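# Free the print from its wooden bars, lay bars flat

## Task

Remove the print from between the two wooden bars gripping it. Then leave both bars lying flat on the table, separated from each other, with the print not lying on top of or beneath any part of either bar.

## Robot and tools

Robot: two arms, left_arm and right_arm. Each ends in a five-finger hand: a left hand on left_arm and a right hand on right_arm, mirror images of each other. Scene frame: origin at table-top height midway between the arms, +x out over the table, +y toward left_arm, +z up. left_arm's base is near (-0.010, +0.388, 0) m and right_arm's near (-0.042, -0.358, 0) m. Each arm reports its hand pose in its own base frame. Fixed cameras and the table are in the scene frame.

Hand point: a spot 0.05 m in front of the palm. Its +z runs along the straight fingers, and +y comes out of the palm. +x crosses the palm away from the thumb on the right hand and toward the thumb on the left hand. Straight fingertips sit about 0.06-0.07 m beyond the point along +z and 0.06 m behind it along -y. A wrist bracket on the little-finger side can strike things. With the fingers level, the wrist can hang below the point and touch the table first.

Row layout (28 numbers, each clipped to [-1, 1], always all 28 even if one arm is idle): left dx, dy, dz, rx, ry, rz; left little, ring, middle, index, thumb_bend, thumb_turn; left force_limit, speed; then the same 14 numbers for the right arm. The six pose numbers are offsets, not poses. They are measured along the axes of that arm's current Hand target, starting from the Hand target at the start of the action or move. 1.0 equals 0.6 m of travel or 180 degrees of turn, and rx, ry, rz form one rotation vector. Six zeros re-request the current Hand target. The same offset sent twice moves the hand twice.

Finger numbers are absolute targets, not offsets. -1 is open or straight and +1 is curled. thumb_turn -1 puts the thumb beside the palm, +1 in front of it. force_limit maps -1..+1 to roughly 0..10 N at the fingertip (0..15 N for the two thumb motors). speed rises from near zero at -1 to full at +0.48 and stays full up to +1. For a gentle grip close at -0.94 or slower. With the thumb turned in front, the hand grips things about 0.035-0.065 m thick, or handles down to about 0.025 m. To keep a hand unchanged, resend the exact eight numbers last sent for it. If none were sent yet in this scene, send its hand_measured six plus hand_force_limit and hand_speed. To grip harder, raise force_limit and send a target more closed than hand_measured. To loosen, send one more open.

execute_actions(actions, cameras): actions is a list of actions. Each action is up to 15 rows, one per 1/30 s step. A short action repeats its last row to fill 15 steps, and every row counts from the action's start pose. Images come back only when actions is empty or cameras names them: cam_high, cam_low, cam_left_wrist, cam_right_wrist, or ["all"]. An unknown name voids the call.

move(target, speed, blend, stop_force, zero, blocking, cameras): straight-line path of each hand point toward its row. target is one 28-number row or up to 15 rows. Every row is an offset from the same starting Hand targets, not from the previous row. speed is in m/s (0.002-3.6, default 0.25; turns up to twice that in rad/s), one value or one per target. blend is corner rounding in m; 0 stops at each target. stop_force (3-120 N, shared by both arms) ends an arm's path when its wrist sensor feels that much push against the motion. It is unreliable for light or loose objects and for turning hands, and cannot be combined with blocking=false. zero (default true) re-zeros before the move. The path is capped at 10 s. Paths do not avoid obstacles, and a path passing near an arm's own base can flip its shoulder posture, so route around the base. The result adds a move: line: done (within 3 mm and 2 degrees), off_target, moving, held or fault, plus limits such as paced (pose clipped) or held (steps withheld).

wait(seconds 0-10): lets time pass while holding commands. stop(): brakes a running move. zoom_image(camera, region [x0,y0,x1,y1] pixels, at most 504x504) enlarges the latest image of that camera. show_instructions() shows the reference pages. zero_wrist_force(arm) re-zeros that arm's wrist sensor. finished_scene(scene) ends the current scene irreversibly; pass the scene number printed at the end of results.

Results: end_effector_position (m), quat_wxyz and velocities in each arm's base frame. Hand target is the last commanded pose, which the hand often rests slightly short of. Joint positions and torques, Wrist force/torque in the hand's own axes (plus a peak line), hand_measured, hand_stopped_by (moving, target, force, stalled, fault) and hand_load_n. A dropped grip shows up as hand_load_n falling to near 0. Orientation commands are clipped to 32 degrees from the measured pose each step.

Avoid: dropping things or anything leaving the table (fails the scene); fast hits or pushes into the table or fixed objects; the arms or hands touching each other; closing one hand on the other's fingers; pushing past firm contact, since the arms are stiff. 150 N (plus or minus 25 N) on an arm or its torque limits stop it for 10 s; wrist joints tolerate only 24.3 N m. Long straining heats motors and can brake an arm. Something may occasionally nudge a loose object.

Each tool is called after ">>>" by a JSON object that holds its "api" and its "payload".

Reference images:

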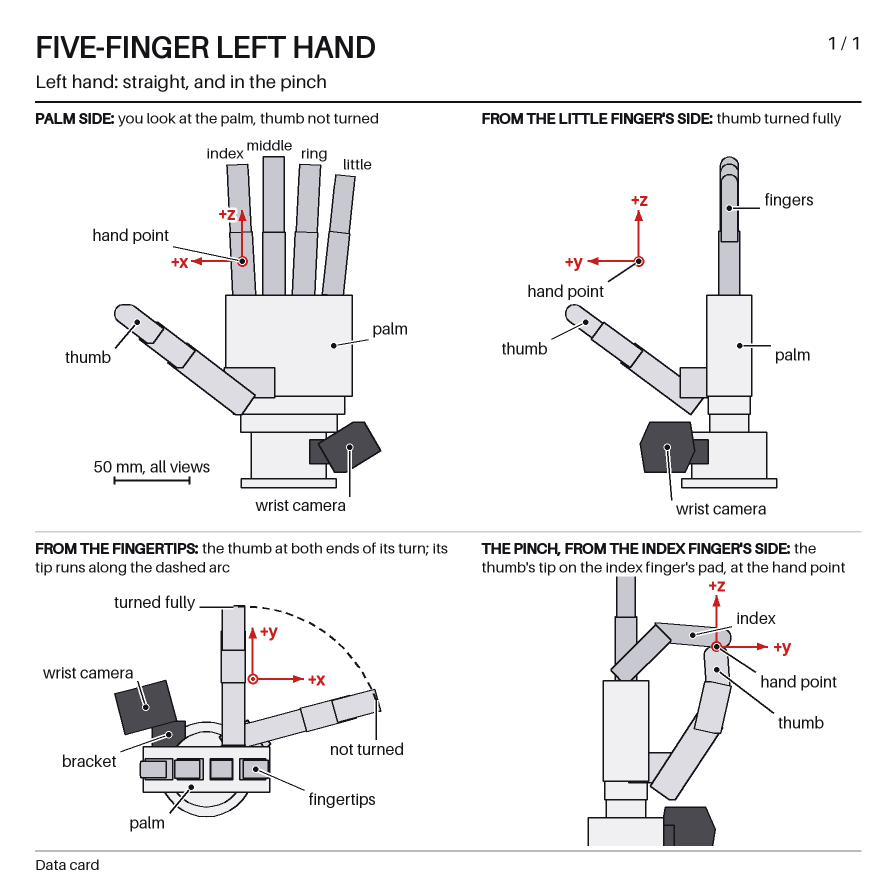

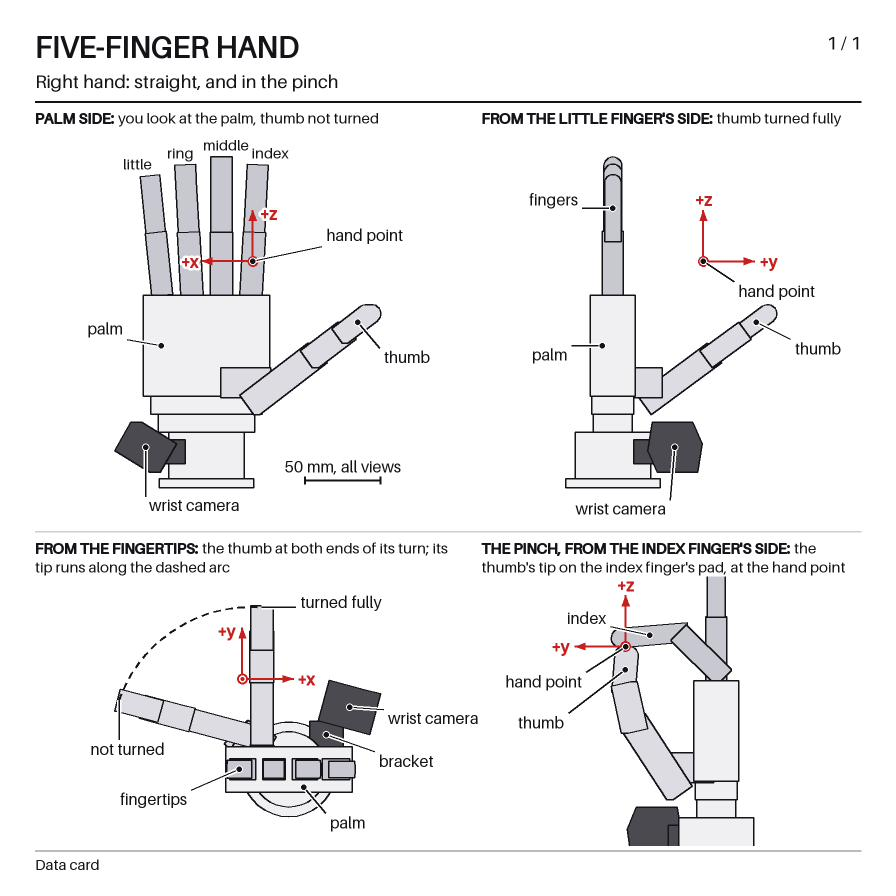

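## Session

>>> {"api": "execute_actions", "payload": {"actions": []}}

Scene clock: 0.00 s.
left_arm: end_effector_position=(+0.3458, -0.3572, +0.2611) hand_measured=(-1.000, -1.000, -1.000, -1.000, -1.000, -1.000) hand_load_n=(+0.0, +0.0, +0.0, +0.0, +0.0, +0.0) hand_stopped_by=(target, target, target, target, target, target) hand_force_limit=0.00 hand_speed=-0.80 end_effector_quat_wxyz=(+0.144, +0.753, -0.579, +0.279) | right_arm: end_effector_position=(+0.6179, +0.3887, +0.2249) hand_measured=(-1.000, -1.000, -1.000, -1.000, -1.000, -1.000) hand_load_n=(+0.0, +0.0, +0.5, +0.0, +0.0, +0.0) hand_stopped_by=(target, target, target, target, target, target) hand_force_limit=0.00 hand_speed=-0.80 end_effector_quat_wxyz=(-0.315, +0.210, +0.730, +0.568)
Joint positions: left_arm=[3.006 -1.731 -1.654 2.197 -1.046 2.642] | right_arm=[-0.005 -0.586 1.233 1.894 0.278 -1.772]
Joint velocities: within noise
Joint torques (N m): no reading
Motor temperatures (°C): left_arm=[32 28 32 36 36 35] | right_arm=[28 30 27 45 31 41]
Wrist force (N): no reading
Wrist torque (N m): no reading
Wrist force, peak (N): no reading
Hand target: left_arm +0.3458, -0.3572, +0.2611; +0.144, +0.753, -0.579, +0.279 | right_arm +0.6179, +0.3887, +0.2249; -0.315, +0.210, +0.730, +0.568

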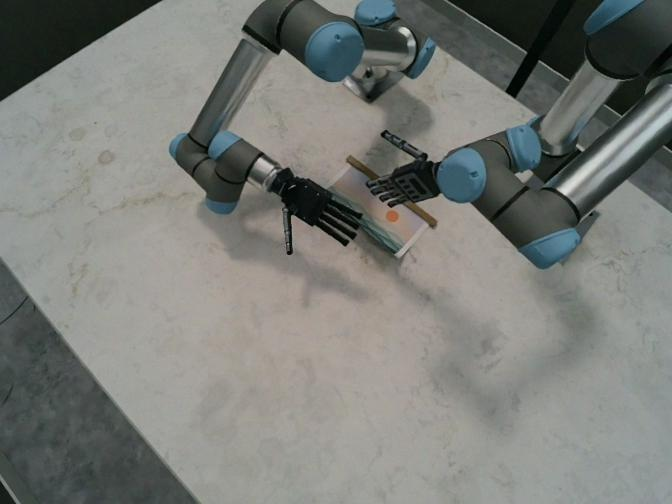

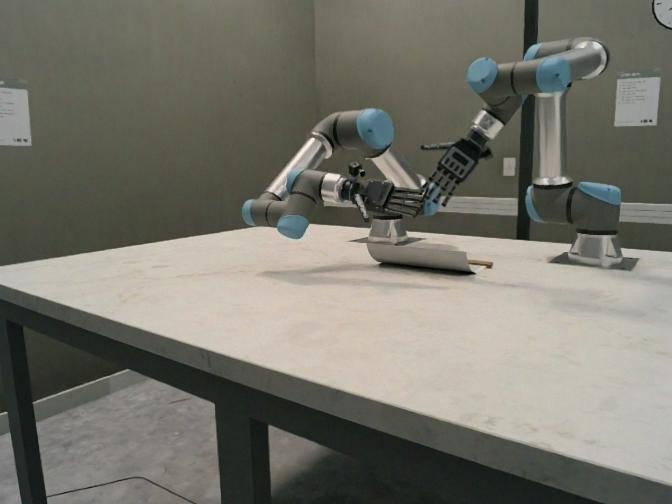

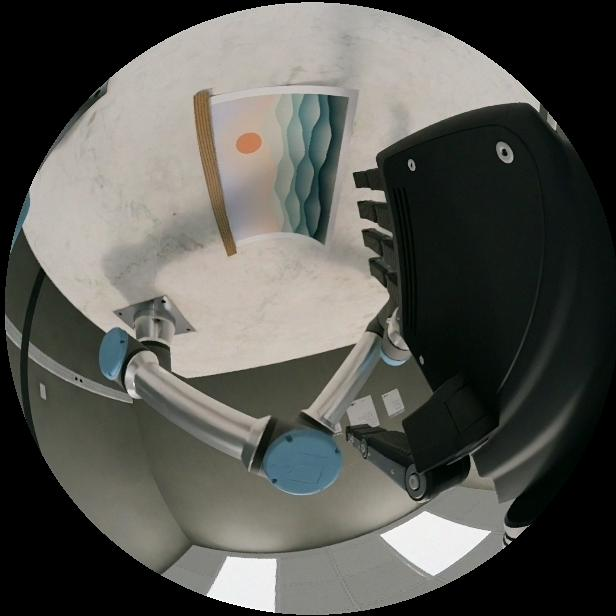

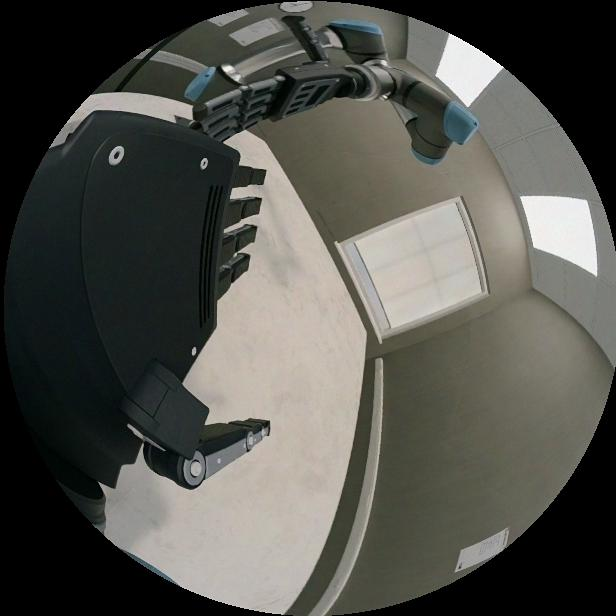

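>>> {"api": "move", "payload": {"target": [-0.172,0.0537,-0.0083,0.1789,-0.1506,0.1499,-1,-1,-1,0.25,-0.75,0.7,0,0.4,0.139,-0.1085,-0.3953,0.3438,-0.0543,-0.3242,-1,-1,-1,0.25,-0.75,0.7,0,0.4], "speed": 0.25, "cameras": ["cam_high"]}}

Scene clock: 53.37 s.
left_arm: end_effector_position=(+0.2958, -0.2822, +0.2012) hand_measured=(-1.000, -1.000, -1.000, +0.250, -0.750, +0.700) hand_load_n=(+0.0, +0.0, +0.0, +0.0, +0.0, +0.0) hand_stopped_by=(target, target, target, target, target, target) hand_force_limit=0.00 hand_speed=0.40 end_effector_quat_wxyz=(-0.270, +0.653, -0.653, +0.271) | right_arm: end_effector_position=(+0.5678, +0.1388, +0.2746) hand_measured=(-1.000, -1.000, -1.000, +0.250, -0.750, +0.700) hand_load_n=(+0.0, +0.0, +0.0, +0.0, +0.0, +0.0) hand_stopped_by=(target, target, target, target, target, target) hand_force_limit=0.00 hand_speed=0.40 end_effector_quat_wxyz=(-0.015, -0.295, +0.937, +0.188)
Joint positions: left_arm=[2.605 -1.485 -1.915 2.539 -1.94 2.743] | right_arm=[-0.236 -0.787 0.795 1.79 1.264 -2.452]
Joint torques (N m): left_arm=[-12.54 19.87 5.19 1.81 -1.81 2.06] | right_arm=[-8.61 -62.6 -10.73 0.46 2.16 -2.01]
Wrist force (N): left_arm=[0.6 1.4 -0.4] | right_arm=[-1.4 1.0 -1.7]
Wrist torque (N m): left_arm=[0.19 -0.02 -0.13] | right_arm=[0.32 -0.06 0.05]
Wrist force, peak (N): left_arm=[0.4 1.6 -0.5] | right_arm=[-1.4 0.9 -2.0]
Hand target: left_arm +0.2958, -0.2822, +0.2012; -0.270, +0.653, -0.653, +0.271 | right_arm +0.5677, +0.1387, +0.2746; -0.015, -0.295, +0.937, +0.188
Off the commanded pose: left_arm 0.000 m, 0 deg | right_arm 0.000 m, 0 deg.
move: done
Images, in order (width x height): cam_high 672x504.

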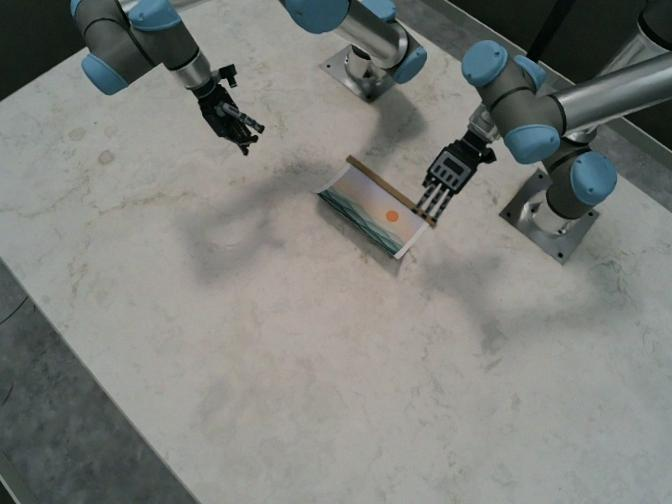

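>>> {"api": "move", "payload": {"target": [0,0,0,0,0,0,-1,-1,-1,0.25,-0.75,0.7,0,0.4,0.2808,0.2323,0.1995,0.3438,-0.0543,-0.3242,-1,-1,-1,0.25,-0.75,0.7,0,0.4], "speed": 0.25, "cameras": ["all"]}}

>>> {"api": "zoom_image", "payload": {"camera": "cam_high", "region": [290, 120, 470, 300]}}

Scene clock: 61.60 s.
left_arm: end_effector_position=(+0.2958, -0.2822, +0.2012) hand_measured=(-1.000, -1.000, -1.000, +0.250, -0.750, +0.700) hand_load_n=(+0.0, +0.0, +0.0, +0.0, +0.0, +0.0) hand_stopped_by=(target, target, target, target, target, target) hand_force_limit=0.00 hand_speed=0.40 end_effector_quat_wxyz=(-0.270, +0.653, -0.653, +0.271) | right_arm: end_effector_position=(+0.3359, +0.1912, +0.1996) hand_measured=(-1.000, -1.000, -1.000, +0.250, -0.750, +0.700) hand_load_n=(+0.0, +0.0, +0.0, +0.5, +0.0, +0.0) hand_stopped_by=(target, target, target, target, target, target) hand_force_limit=0.00 hand_speed=0.40 end_effector_quat_wxyz=(-0.294, +0.643, -0.644, +0.293)
Joint positions: left_arm=[2.605 -1.485 -1.915 2.539 -1.94 2.743] | right_arm=[0.136 -1.832 2.061 0.492 1.672 -3.05]
Joint torques (N m): left_arm=[-12.73 8.77 5.37 1.63 -2.07 0.65] | right_arm=[7.7 -18.49 -9.52 -1.85 2.59 -2.05]
Wrist force (N): left_arm=[0.5 1.3 -0.3] | right_arm=[-1.2 -1.3 -0.7]
Wrist torque (N m): left_arm=[0.16 0.00 -0.14] | right_arm=[0.07 -0.04 0.42]
Wrist force, peak (N): left_arm=[0.8 1.6 -0.5] | right_arm=[-1.5 -1.0 -2.3]
Hand target: left_arm +0.2958, -0.2822, +0.2012; -0.270, +0.653, -0.653, +0.271 | right_arm +0.3358, +0.1912, +0.1996; -0.294, +0.643, -0.644, +0.293
Off the commanded pose: left_arm 0.000 m, 0 deg | right_arm 0.000 m, 0 deg.
move: done

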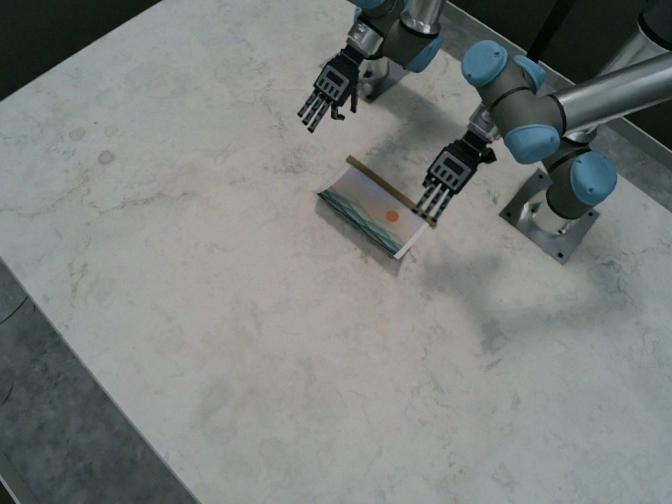

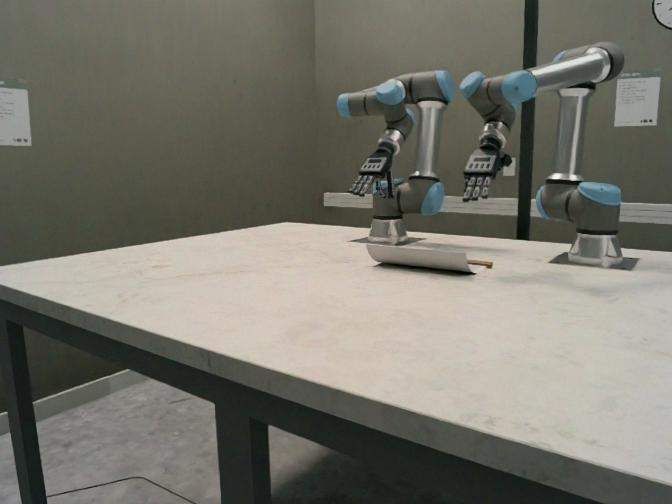

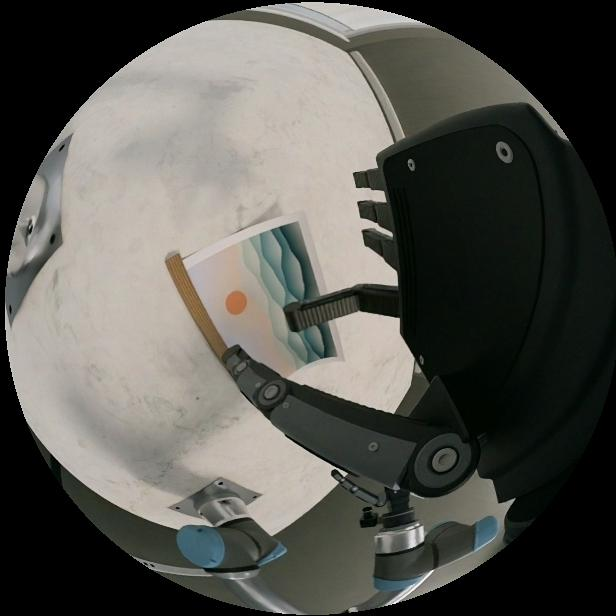

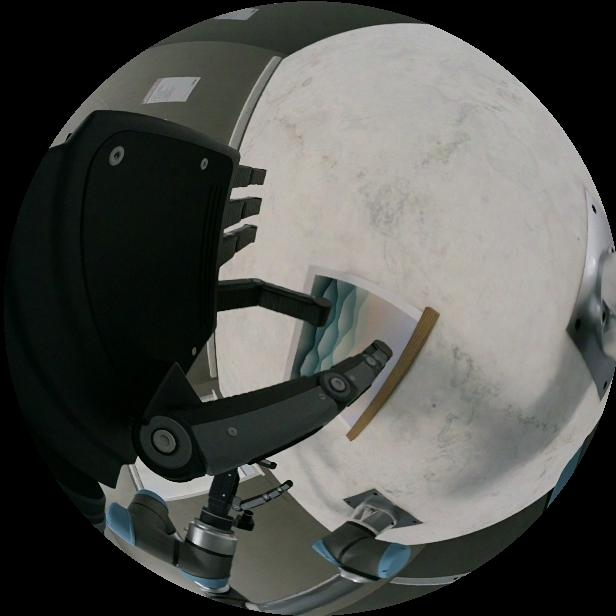

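Scaled by 2.800 from the camera's 672x504 image, which has a finer 960x720 frame.

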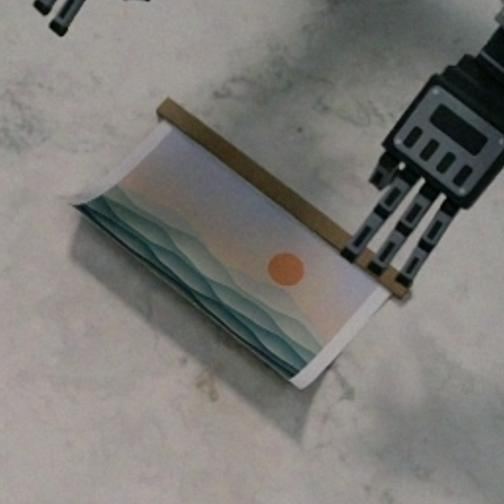

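>>> {"api": "move", "payload": {"target": [-0.0783,0.132,0.1061,0,0,0,-1,-1,-1,0.25,-0.75,0.7,0,0.4,-0.053,0.13,0.1035,0,0,0,-1,-1,-1,0.25,-0.75,0.7,0,0.4], "speed": 0.15, "cameras": ["all"]}}

>>> {"api": "zoom_image", "payload": {"camera": "cam_left_wrist", "region": [160, 220, 360, 420]}}

>>> {"api": "zoom_image", "payload": {"camera": "cam_right_wrist", "region": [260, 220, 460, 420]}}

Scene clock: 81.63 s.
left_arm: end_effector_position=(+0.2848, -0.2353, +0.1002) hand_measured=(-1.000, -1.000, -1.000, +0.250, -0.750, +0.700) hand_load_n=(+0.0, +0.0, +0.0, +0.0, +0.0, +0.0) hand_stopped_by=(target, target, target, target, target, target) hand_force_limit=0.00 hand_speed=0.40 end_effector_quat_wxyz=(-0.270, +0.653, -0.653, +0.271) | right_arm: end_effector_position=(+0.3316, +0.2232, +0.1002) hand_measured=(-1.000, -1.000, -1.000, +0.250, -0.750, +0.700) hand_load_n=(+0.0, +0.0, +0.0, +0.0, +0.0, +0.0) hand_stopped_by=(target, target, target, target, target, target) hand_force_limit=0.00 hand_speed=0.40 end_effector_quat_wxyz=(-0.294, +0.643, -0.644, +0.293)
Joint positions: left_arm=[2.759 -1.453 -2.215 2.845 -1.837 2.864] | right_arm=[0.284 -1.667 2.208 0.195 1.783 -2.95]
Joint torques (N m): left_arm=[13.12 21.45 2.5 1.7 1.17 2.03] | right_arm=[6.35 -2.78 -7.09 -1.97 2.73 2.51]
Wrist force (N): left_arm=[0.7 1.2 -0.2] | right_arm=[-1.4 -1.1 -0.8]
Wrist torque (N m): left_arm=[0.14 -0.04 -0.13] | right_arm=[0.14 0.00 0.25]
Wrist force, peak (N): left_arm=[0.7 1.9 -0.1] | right_arm=[-1.1 -1.9 -1.4]
Hand target: left_arm +0.2848, -0.2353, +0.1001; -0.270, +0.653, -0.653, +0.271 | right_arm +0.3316, +0.2232, +0.1001; -0.294, +0.643, -0.644, +0.293
Off the commanded pose: left_arm 0.000 m, 0 deg | right_arm 0.000 m, 0 deg.
move: done

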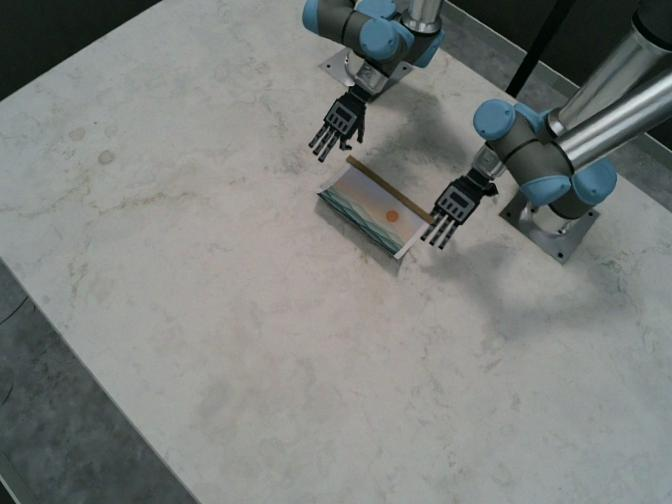

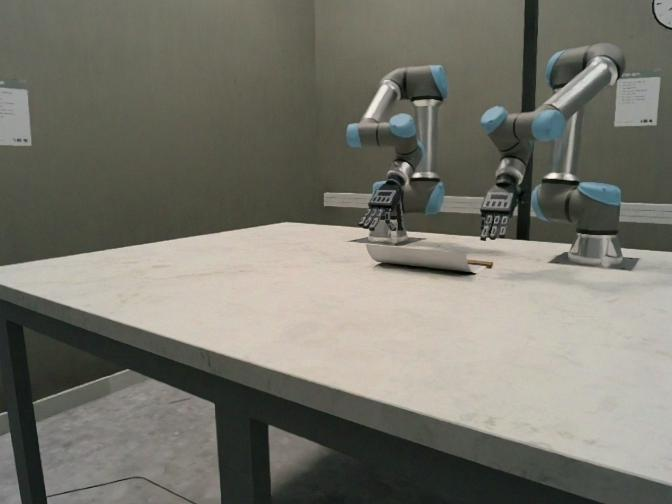

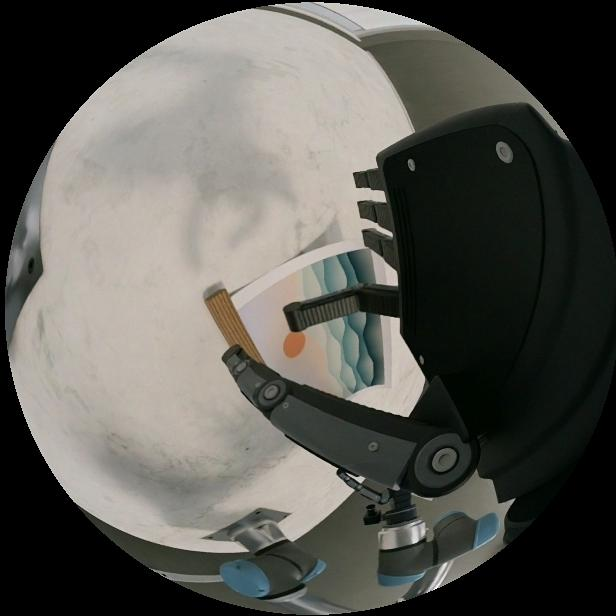

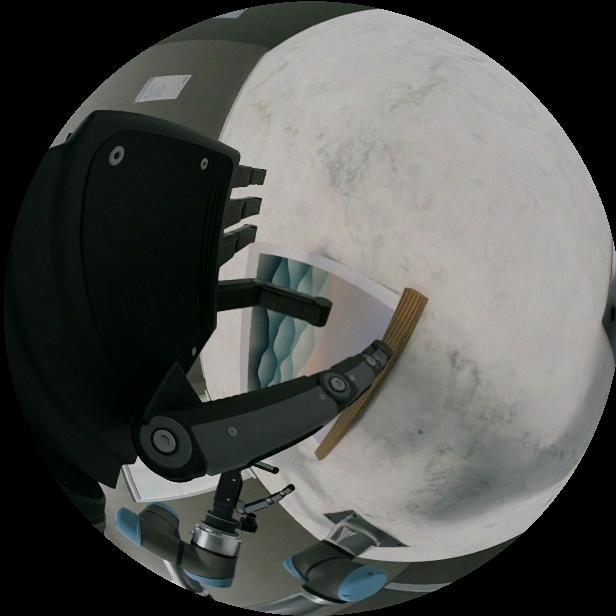

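Scaled by 2.520 from the camera's 616x616 image, which has a finer 880x880 frame.

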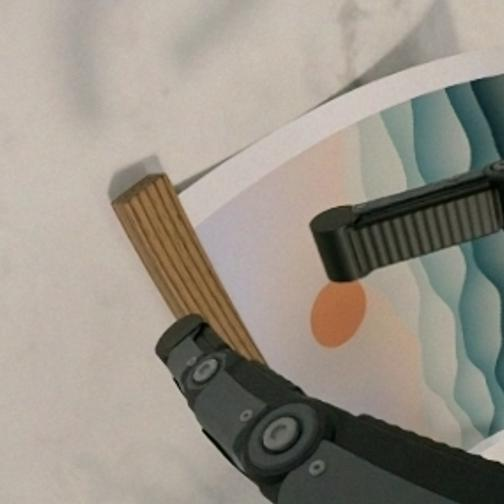

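Scaled by 2.520 from the camera's 616x616 image, which has a finer 880x880 frame.

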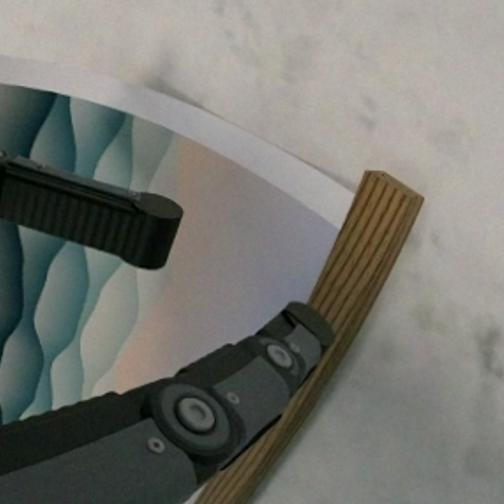

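>>> {"api": "move", "payload": {"target": [0.0117,0.0672,0.0507,0,0,0,-1,-1,-1,0.25,-0.75,0.7,0,0.4,-0.0075,0.0702,0.0463,0,0,0,-1,-1,-1,0.25,-0.75,0.7,0,0.4], "speed": 0.1, "cameras": ["cam_left_wrist","cam_right_wrist"]}}

>>> {"api": "zoom_image", "payload": {"camera": "cam_left_wrist", "region": [190, 250, 340, 400]}}

>>> {"api": "zoom_image", "payload": {"camera": "cam_right_wrist", "region": [280, 240, 430, 390]}}

Scene clock: 95.43 s.
left_arm: end_effector_position=(+0.2778, -0.2424, +0.0502) hand_measured=(-1.000, -1.000, -1.000, +0.250, -0.750, +0.700) hand_load_n=(+0.0, +0.0, +0.0, +0.0, +0.0, +0.0) hand_stopped_by=(target, target, target, target, target, target) hand_force_limit=0.00 hand_speed=0.40 end_effector_quat_wxyz=(-0.270, +0.653, -0.653, +0.271) | right_arm: end_effector_position=(+0.3249, +0.2278, +0.0502) hand_measured=(-1.000, -1.000, -1.000, +0.250, -0.750, +0.700) hand_load_n=(+0.0, +0.0, +0.0, +0.0, +0.0, +0.0) hand_stopped_by=(target, target, target, target, target, target) hand_force_limit=0.00 hand_speed=0.40 end_effector_quat_wxyz=(-0.294, +0.643, -0.644, +0.293)
Joint positions: left_arm=[2.716 -1.547 -2.288 3.002 -1.866 2.831] | right_arm=[0.312 -1.58 2.285 0.035 1.804 -2.931]
Joint torques (N m): left_arm=[-12.55 6.73 0.64 1.94 -2.01 -2.14] | right_arm=[7.52 -6.57 -6.02 -1.79 2.48 2.3]
Wrist force (N): left_arm=[0.6 1.2 -0.2] | right_arm=[-1.5 -1.3 -0.7]
Wrist torque (N m): left_arm=[0.17 0.02 0.05] | right_arm=[0.07 0.01 0.23]
Wrist force, peak (N): left_arm=[0.9 2.0 0.1] | right_arm=[-1.5 -1.9 -0.9]
Hand target: left_arm +0.2778, -0.2424, +0.0501; -0.270, +0.653, -0.653, +0.271 | right_arm +0.3249, +0.2278, +0.0501; -0.294, +0.643, -0.644, +0.293
Off the commanded pose: left_arm 0.000 m, 0 deg | right_arm 0.000 m, 0 deg.
move: done
Images, in order (width x height): cam_left_wrist 616x616, cam_right_wrist 616x616.

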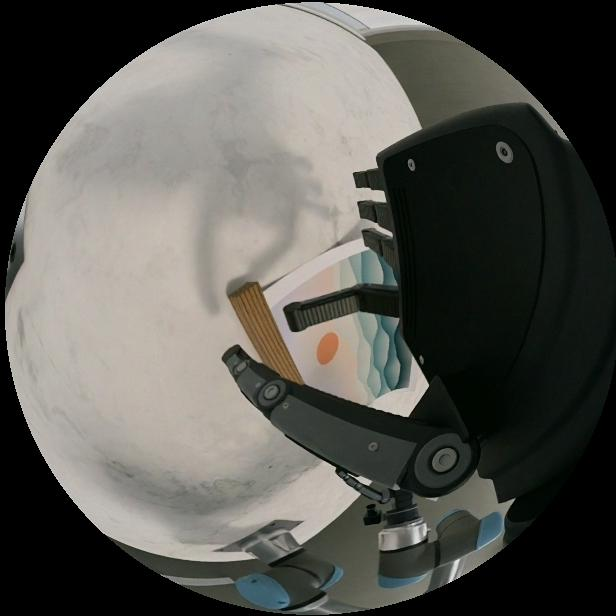

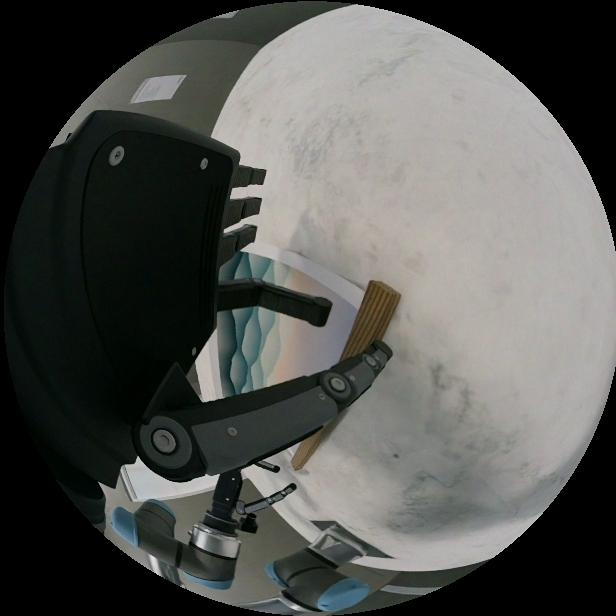

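Scaled by 3.360 from the camera's 616x616 image, which has a finer 880x880 frame.

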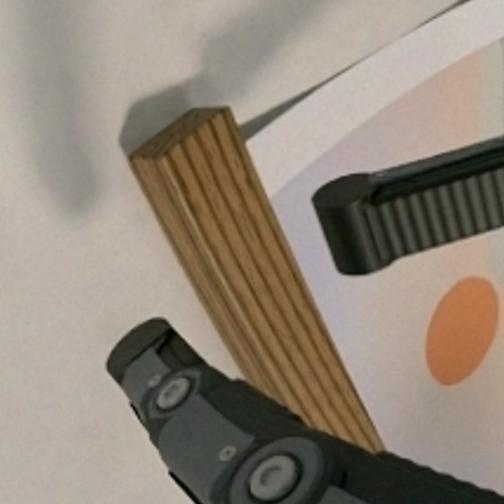

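Scaled by 3.360 from the camera's 616x616 image, which has a finer 880x880 frame.

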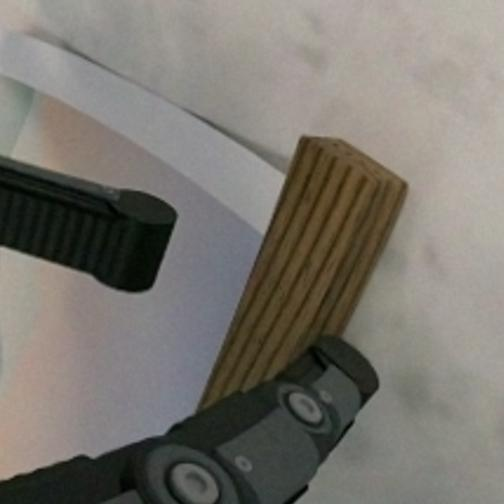

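>>> {"api": "zoom_image", "payload": {"camera": "cam_left_wrist", "region": [220, 270, 280, 330]}}

>>> {"api": "zoom_image", "payload": {"camera": "cam_right_wrist", "region": [355, 265, 415, 325]}}

Scaled by 8.400 from the camera's 616x616 image, which has a finer 880x880 frame.

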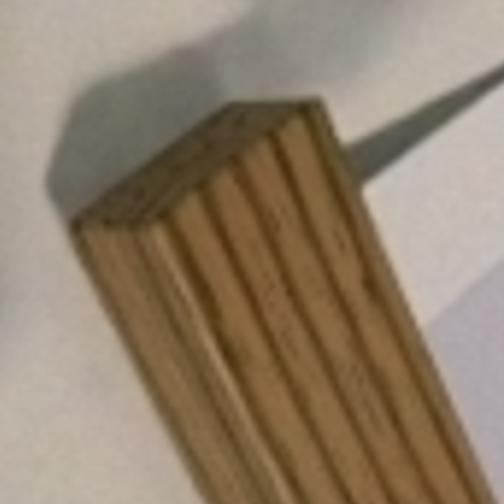

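Scaled by 8.400 from the camera's 616x616 image, which has a finer 880x880 frame.

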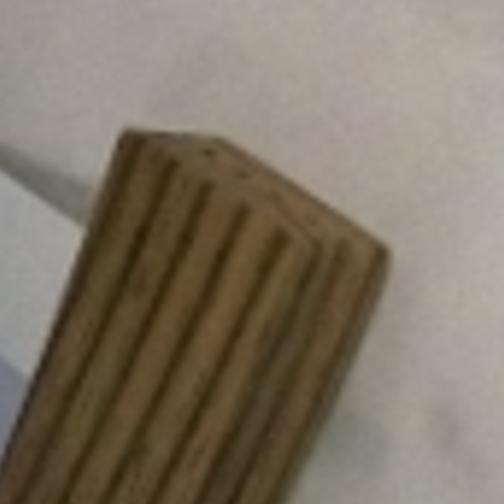

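>>> {"api": "move", "payload": {"target": [-0.0183,0.0074,0.0282,0.0389,-0.0118,-0.0118,-1,-1,-1,0.18,-0.75,0.7,0,0.4,0.0208,0.0163,0.0197,0.0167,-0.0168,-0.0146,-1,-1,-1,0.18,-0.75,0.7,0,0.4], "speed": 0.08, "cameras": ["cam_left_wrist","cam_right_wrist"]}}

>>> {"api": "zoom_image", "payload": {"camera": "cam_left_wrist", "region": [210, 270, 330, 390]}}

>>> {"api": "zoom_image", "payload": {"camera": "cam_right_wrist", "region": [300, 260, 420, 380]}}

Scene clock: 146.33 s.
left_arm: end_effector_position=(+0.2866, -0.2314, +0.0350) hand_measured=(-1.000, -1.000, -1.000, +0.180, -0.750, +0.700) hand_load_n=(+0.0, +0.0, +0.0, +0.0, +0.0, +0.0) hand_stopped_by=(target, target, target, target, target, target) hand_force_limit=0.00 hand_speed=0.40 end_effector_quat_wxyz=(-0.317, +0.653, -0.618, +0.303) | right_arm: end_effector_position=(+0.3274, +0.2154, +0.0350) hand_measured=(-1.000, -1.000, -1.000, +0.180, -0.750, +0.700) hand_load_n=(-0.5, +0.0, +0.0, +0.0, +0.0, +0.0) hand_stopped_by=(target, target, target, target, target, target) hand_force_limit=0.00 hand_speed=0.40 end_effector_quat_wxyz=(-0.321, +0.657, -0.613, +0.299)
Joint positions: left_arm=[2.693 -1.55 -2.374 3.197 -1.956 2.814] | right_arm=[0.215 -1.612 2.38 -0.1 1.686 -3.051]
Joint torques (N m): left_arm=[-13.21 5.9 -0.13 1.79 -1.95 -1.98] | right_arm=[-7.98 -23.55 -8.34 -1.51 -2.62 -2.05]
Wrist force (N): left_arm=[0.8 1.1 -0.3] | right_arm=[-1.6 -1.3 -0.8]
Wrist torque (N m): left_arm=[0.17 -0.04 0.05] | right_arm=[0.07 0.03 0.38]
Wrist force, peak (N): left_arm=[0.8 1.7 -0.2] | right_arm=[-1.8 -1.6 -0.7]
Hand target: left_arm +0.2866, -0.2314, +0.0350; -0.317, +0.653, -0.618, +0.303 | right_arm +0.3274, +0.2154, +0.0349; -0.321, +0.657, -0.613, +0.299
Off the commanded pose: left_arm 0.000 m, 0 deg | right_arm 0.000 m, 0 deg.
move: done
Images, in order (width x height): cam_left_wrist 616x616, cam_right_wrist 616x616.

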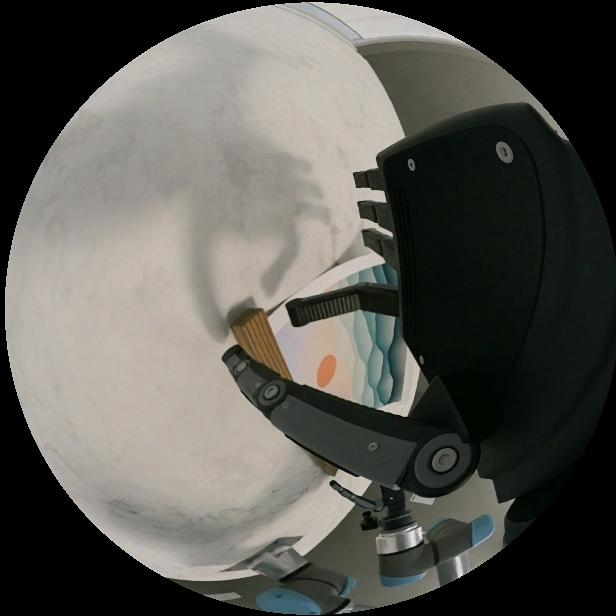

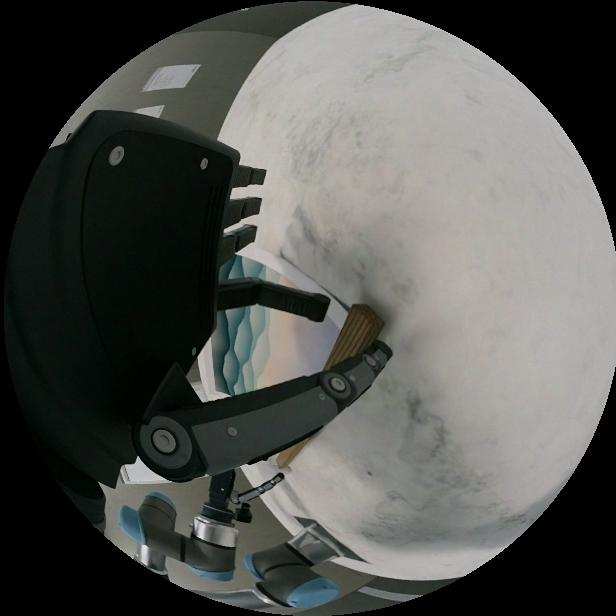

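Scaled by 4.200 from the camera's 616x616 image, which has a finer 880x880 frame.

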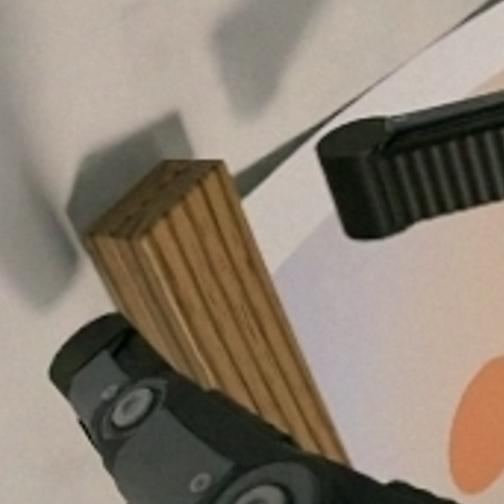

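Scaled by 4.200 from the camera's 616x616 image, which has a finer 880x880 frame.

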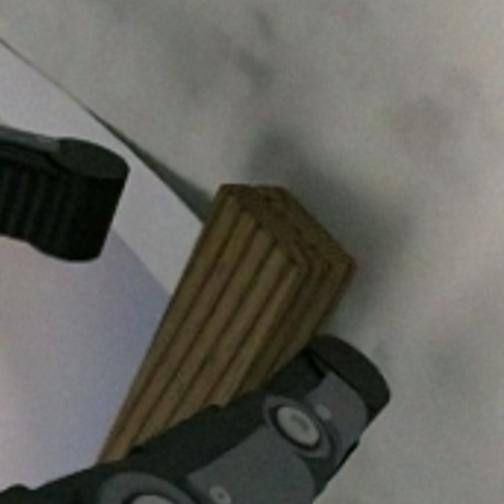

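>>> {"api": "move", "payload": {"target": [0.0028,0.0215,0.0168,0,0,0,-1,-1,-1,0.18,-0.75,0.7,0,0.4,-0.0067,0.0272,0.0234,0,0,0,-1,-1,-1,0.18,-0.75,0.7,0,0.4], "speed": 0.03, "stop_force": 4, "cameras": ["cam_left_wrist","cam_right_wrist"]}}

>>> {"api": "zoom_image", "payload": {"camera": "cam_left_wrist", "region": [210, 270, 330, 390]}}

>>> {"api": "zoom_image", "payload": {"camera": "cam_right_wrist", "region": [300, 260, 420, 380]}}

Scene clock: 160.23 s.
left_arm: end_effector_position=(+0.2867, -0.2332, +0.0186) hand_measured=(-1.000, -1.000, -1.000, +0.180, -0.750, +0.700) hand_load_n=(+0.0, +0.0, +0.0, +0.0, +0.0, +0.0) hand_stopped_by=(target, target, target, target, target, target) hand_force_limit=0.00 hand_speed=0.40 end_effector_quat_wxyz=(-0.317, +0.653, -0.618, +0.303) | right_arm: end_effector_position=(+0.3279, +0.2185, +0.0182) hand_measured=(-1.000, -1.000, -1.000, +0.180, -0.750, +0.700) hand_load_n=(+0.0, +0.0, +0.0, +0.0, +0.0, -0.5) hand_stopped_by=(target, target, target, target, target, target) hand_force_limit=0.00 hand_speed=0.40 end_effector_quat_wxyz=(-0.321, +0.657, -0.613, +0.299)
Joint positions: left_arm=[2.686 -1.596 -2.389 3.256 -1.962 2.808] | right_arm=[0.229 -1.563 2.394 -0.162 1.697 -3.042]
Joint torques (N m): left_arm=[-12.99 6.72 -1.18 2.04 -2.03 -2.04] | right_arm=[-9.64 -23.51 -26.18 2.55 -2.5 -2.02]
Wrist force (N): left_arm=[0.8 1.2 -0.5] | right_arm=[-1.1 -4.1 -3.0]
Wrist torque (N m): left_arm=[0.18 -0.07 0.05] | right_arm=[-0.10 0.01 0.31]
Wrist force, peak (N): left_arm=[1.4 1.5 -0.2] | right_arm=[1.3 -23.9 -20.2]
Hand target: left_arm +0.2867, -0.2332, +0.0186; -0.317, +0.653, -0.618, +0.303 | right_arm +0.3279, +0.2185, +0.0182; -0.321, +0.657, -0.613, +0.299 (not the last commanded pose)
Off the commanded pose: left_arm 0.000 m, 0 deg | right_arm 0.005 m, 0 deg.
move: contact (right_arm)
Images, in order (width x height): cam_left_wrist 616x616, cam_right_wrist 616x616.

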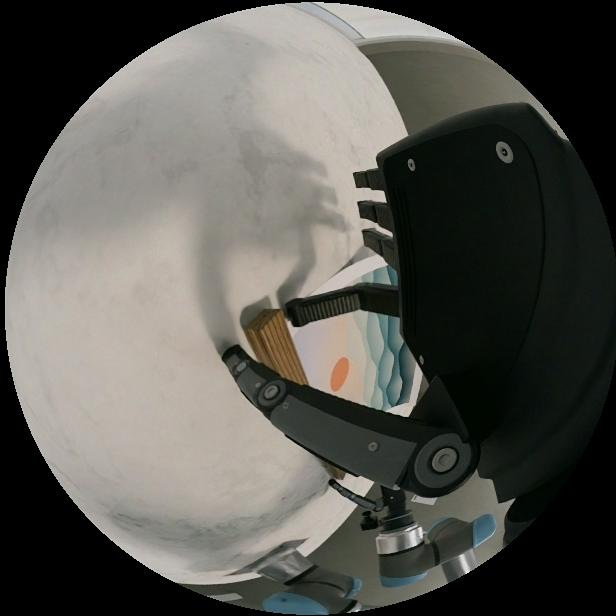

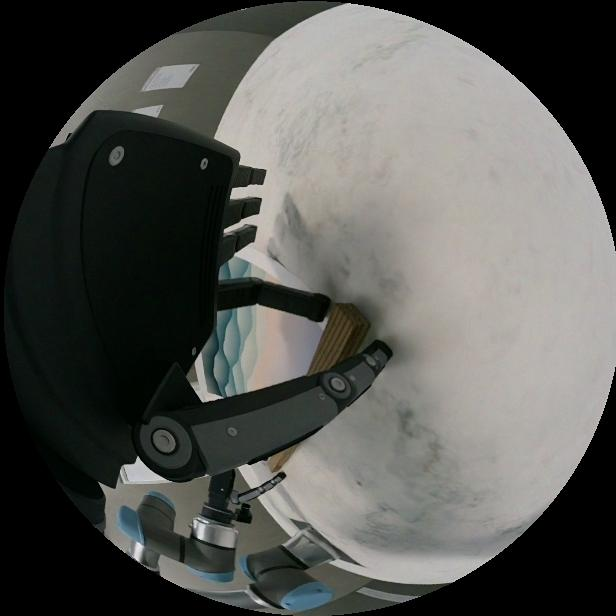

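Scaled by 4.200 from the camera's 616x616 image, which has a finer 880x880 frame.

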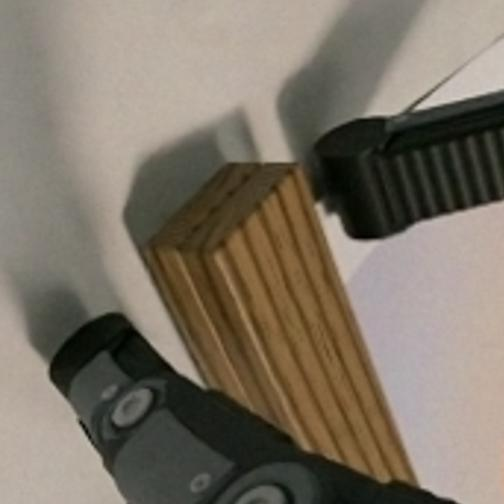

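Scaled by 4.200 from the camera's 616x616 image, which has a finer 880x880 frame.

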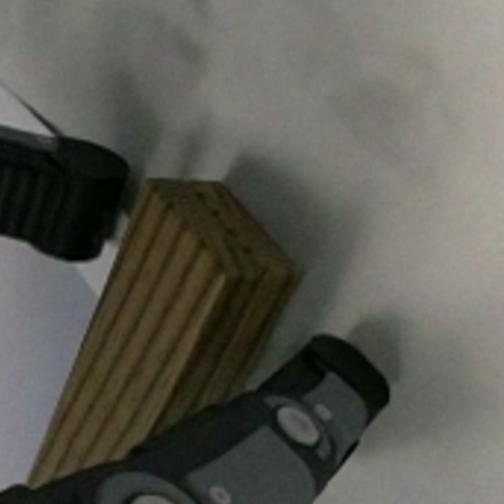

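>>> {"api": "move", "payload": {"target": [0,0.0021,-0.0026,0,0,0,-1,-1,-1,0.18,-0.75,0.7,0,0.4,-0.0033,-0.0036,-0.0007,-0.0139,0,0,-1,-1,-1,0.18,-0.6,0.7,0,0.4], "speed": 0.03}}

>>> {"api": "move", "payload": {"target": [0,0,0,0,0,0,-1,-1,-1,0.18,-0.75,0.7,0,0.4,0,0.0068,0.0058,0,0,0,-1,-1,-1,0.18,-0.6,0.7,0,0.4], "speed": 0.02, "stop_force": 4, "cameras": ["cam_left_wrist","cam_right_wrist"]}}

>>> {"api": "zoom_image", "payload": {"camera": "cam_right_wrist", "region": [300, 260, 420, 380]}}

Scene clock: 178.70 s.
left_arm: end_effector_position=(+0.2847, -0.2333, +0.0186) hand_measured=(-1.000, -1.000, -1.000, +0.180, -0.750, +0.700) hand_load_n=(+0.0, +0.0, +0.0, +0.0, +0.0, +0.0) hand_stopped_by=(target, target, target, target, target, target) hand_force_limit=0.00 hand_speed=0.40 end_effector_quat_wxyz=(-0.317, +0.653, -0.618, +0.303) | right_arm: end_effector_position=(+0.3288, +0.2206, +0.0201) hand_measured=(-1.000, -1.000, -1.000, +0.180, -0.600, +0.700) hand_load_n=(+0.0, +0.0, +0.0, +0.0, +0.0, +0.0) hand_stopped_by=(target, target, target, target, target, target) hand_force_limit=0.00 hand_speed=0.40 end_effector_quat_wxyz=(-0.306, +0.664, -0.620, +0.286)
Joint positions: left_arm=[2.681 -1.594 -2.392 3.255 -1.965 2.805] | right_arm=[0.231 -1.546 2.354 -0.095 1.693 -3.035]
Joint torques (N m): left_arm=[-12.84 22.45 -0.91 -3.05 -2.02 -2.11] | right_arm=[8.01 -5.81 -25.64 3.18 -2.45 2.5]
Wrist force (N): left_arm=[1.2 1.2 -0.4] | right_arm=[-1.5 -1.5 -0.7]
Wrist torque (N m): left_arm=[0.16 -0.12 0.08] | right_arm=[0.06 0.00 0.20]
Wrist force, peak (N): left_arm=[1.0 1.4 -0.8] | right_arm=[-1.5 -4.3 -3.3]
Hand target: left_arm +0.2847, -0.2333, +0.0186; -0.317, +0.653, -0.618, +0.303 | right_arm +0.3288, +0.2206, +0.0201; -0.306, +0.664, -0.620, +0.285
Off the commanded pose: left_arm 0.000 m, 0 deg | right_arm 0.000 m, 0 deg.
move: done

Scene clock: 180.20 s.
left_arm: end_effector_position=(+0.2847, -0.2333, +0.0186) hand_measured=(-1.000, -1.000, -1.000, +0.180, -0.750, +0.700) hand_load_n=(+0.0, +0.0, +0.0, +0.0, +0.0, +0.0) hand_stopped_by=(target, target, target, target, target, target) hand_force_limit=0.00 hand_speed=0.40 end_effector_quat_wxyz=(-0.317, +0.653, -0.618, +0.303) | right_arm: end_effector_position=(+0.3288, +0.2206, +0.0162) hand_measured=(-1.000, -1.000, -1.000, +0.180, -0.600, +0.700) hand_load_n=(+0.0, +0.0, -0.5, -2.0, +0.0, +0.0) hand_stopped_by=(target, target, target, target, target, target) hand_force_limit=0.00 hand_speed=0.40 end_effector_quat_wxyz=(-0.306, +0.664, -0.620, +0.285)
Joint positions: left_arm=[2.681 -1.594 -2.392 3.255 -1.965 2.805] | right_arm=[0.231 -1.536 2.359 -0.109 1.693 -3.035]
Joint torques (N m): left_arm=[-12.52 22.42 -1.24 -3.04 -1.94 -2.18] | right_arm=[5.49 -24.24 -24.48 3.04 -2.47 1.81]
Wrist force (N): left_arm=[0.9 1.2 -0.5] | right_arm=[-1.5 -4.5 -3.0]
Wrist torque (N m): left_arm=[0.18 -0.08 0.05] | right_arm=[0.05 0.00 0.22]
Wrist force, peak (N): left_arm=[1.2 1.4 -0.7] | right_arm=[-1.7 -7.8 -3.7]
Hand target: left_arm +0.2847, -0.2333, +0.0186; -0.317, +0.653, -0.618, +0.303 | right_arm +0.3288, +0.2206, +0.0162; -0.306, +0.664, -0.620, +0.285 (not the last commanded pose)
Off the commanded pose: left_arm 0.000 m, 0 deg | right_arm 0.001 m, 0 deg.
move: contact (right_arm)
Images, in order (width x height): cam_left_wrist 616x616, cam_right_wrist 616x616.

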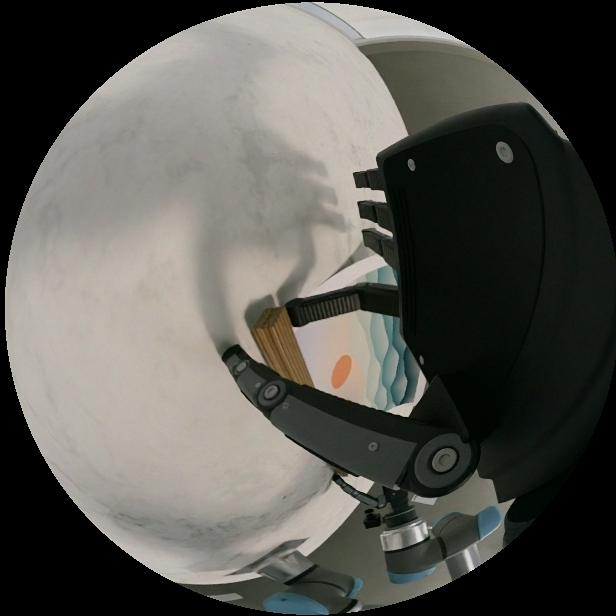

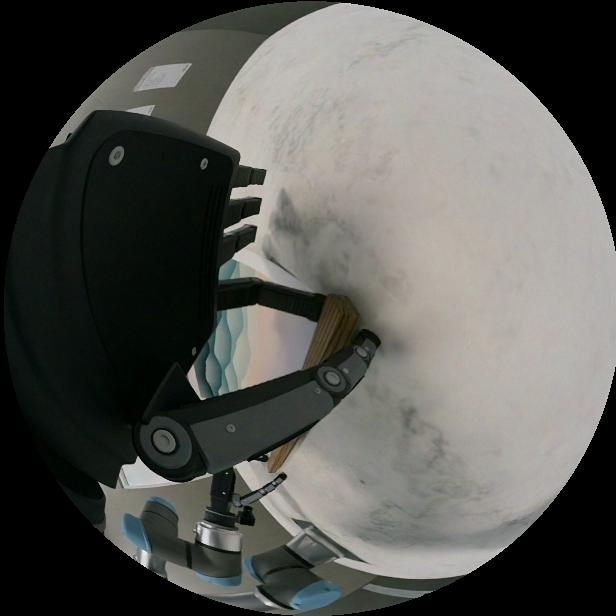

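Scaled by 4.200 from the camera's 616x616 image, which has a finer 880x880 frame.

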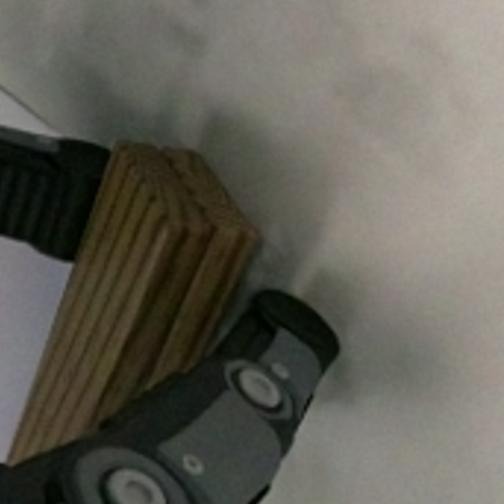

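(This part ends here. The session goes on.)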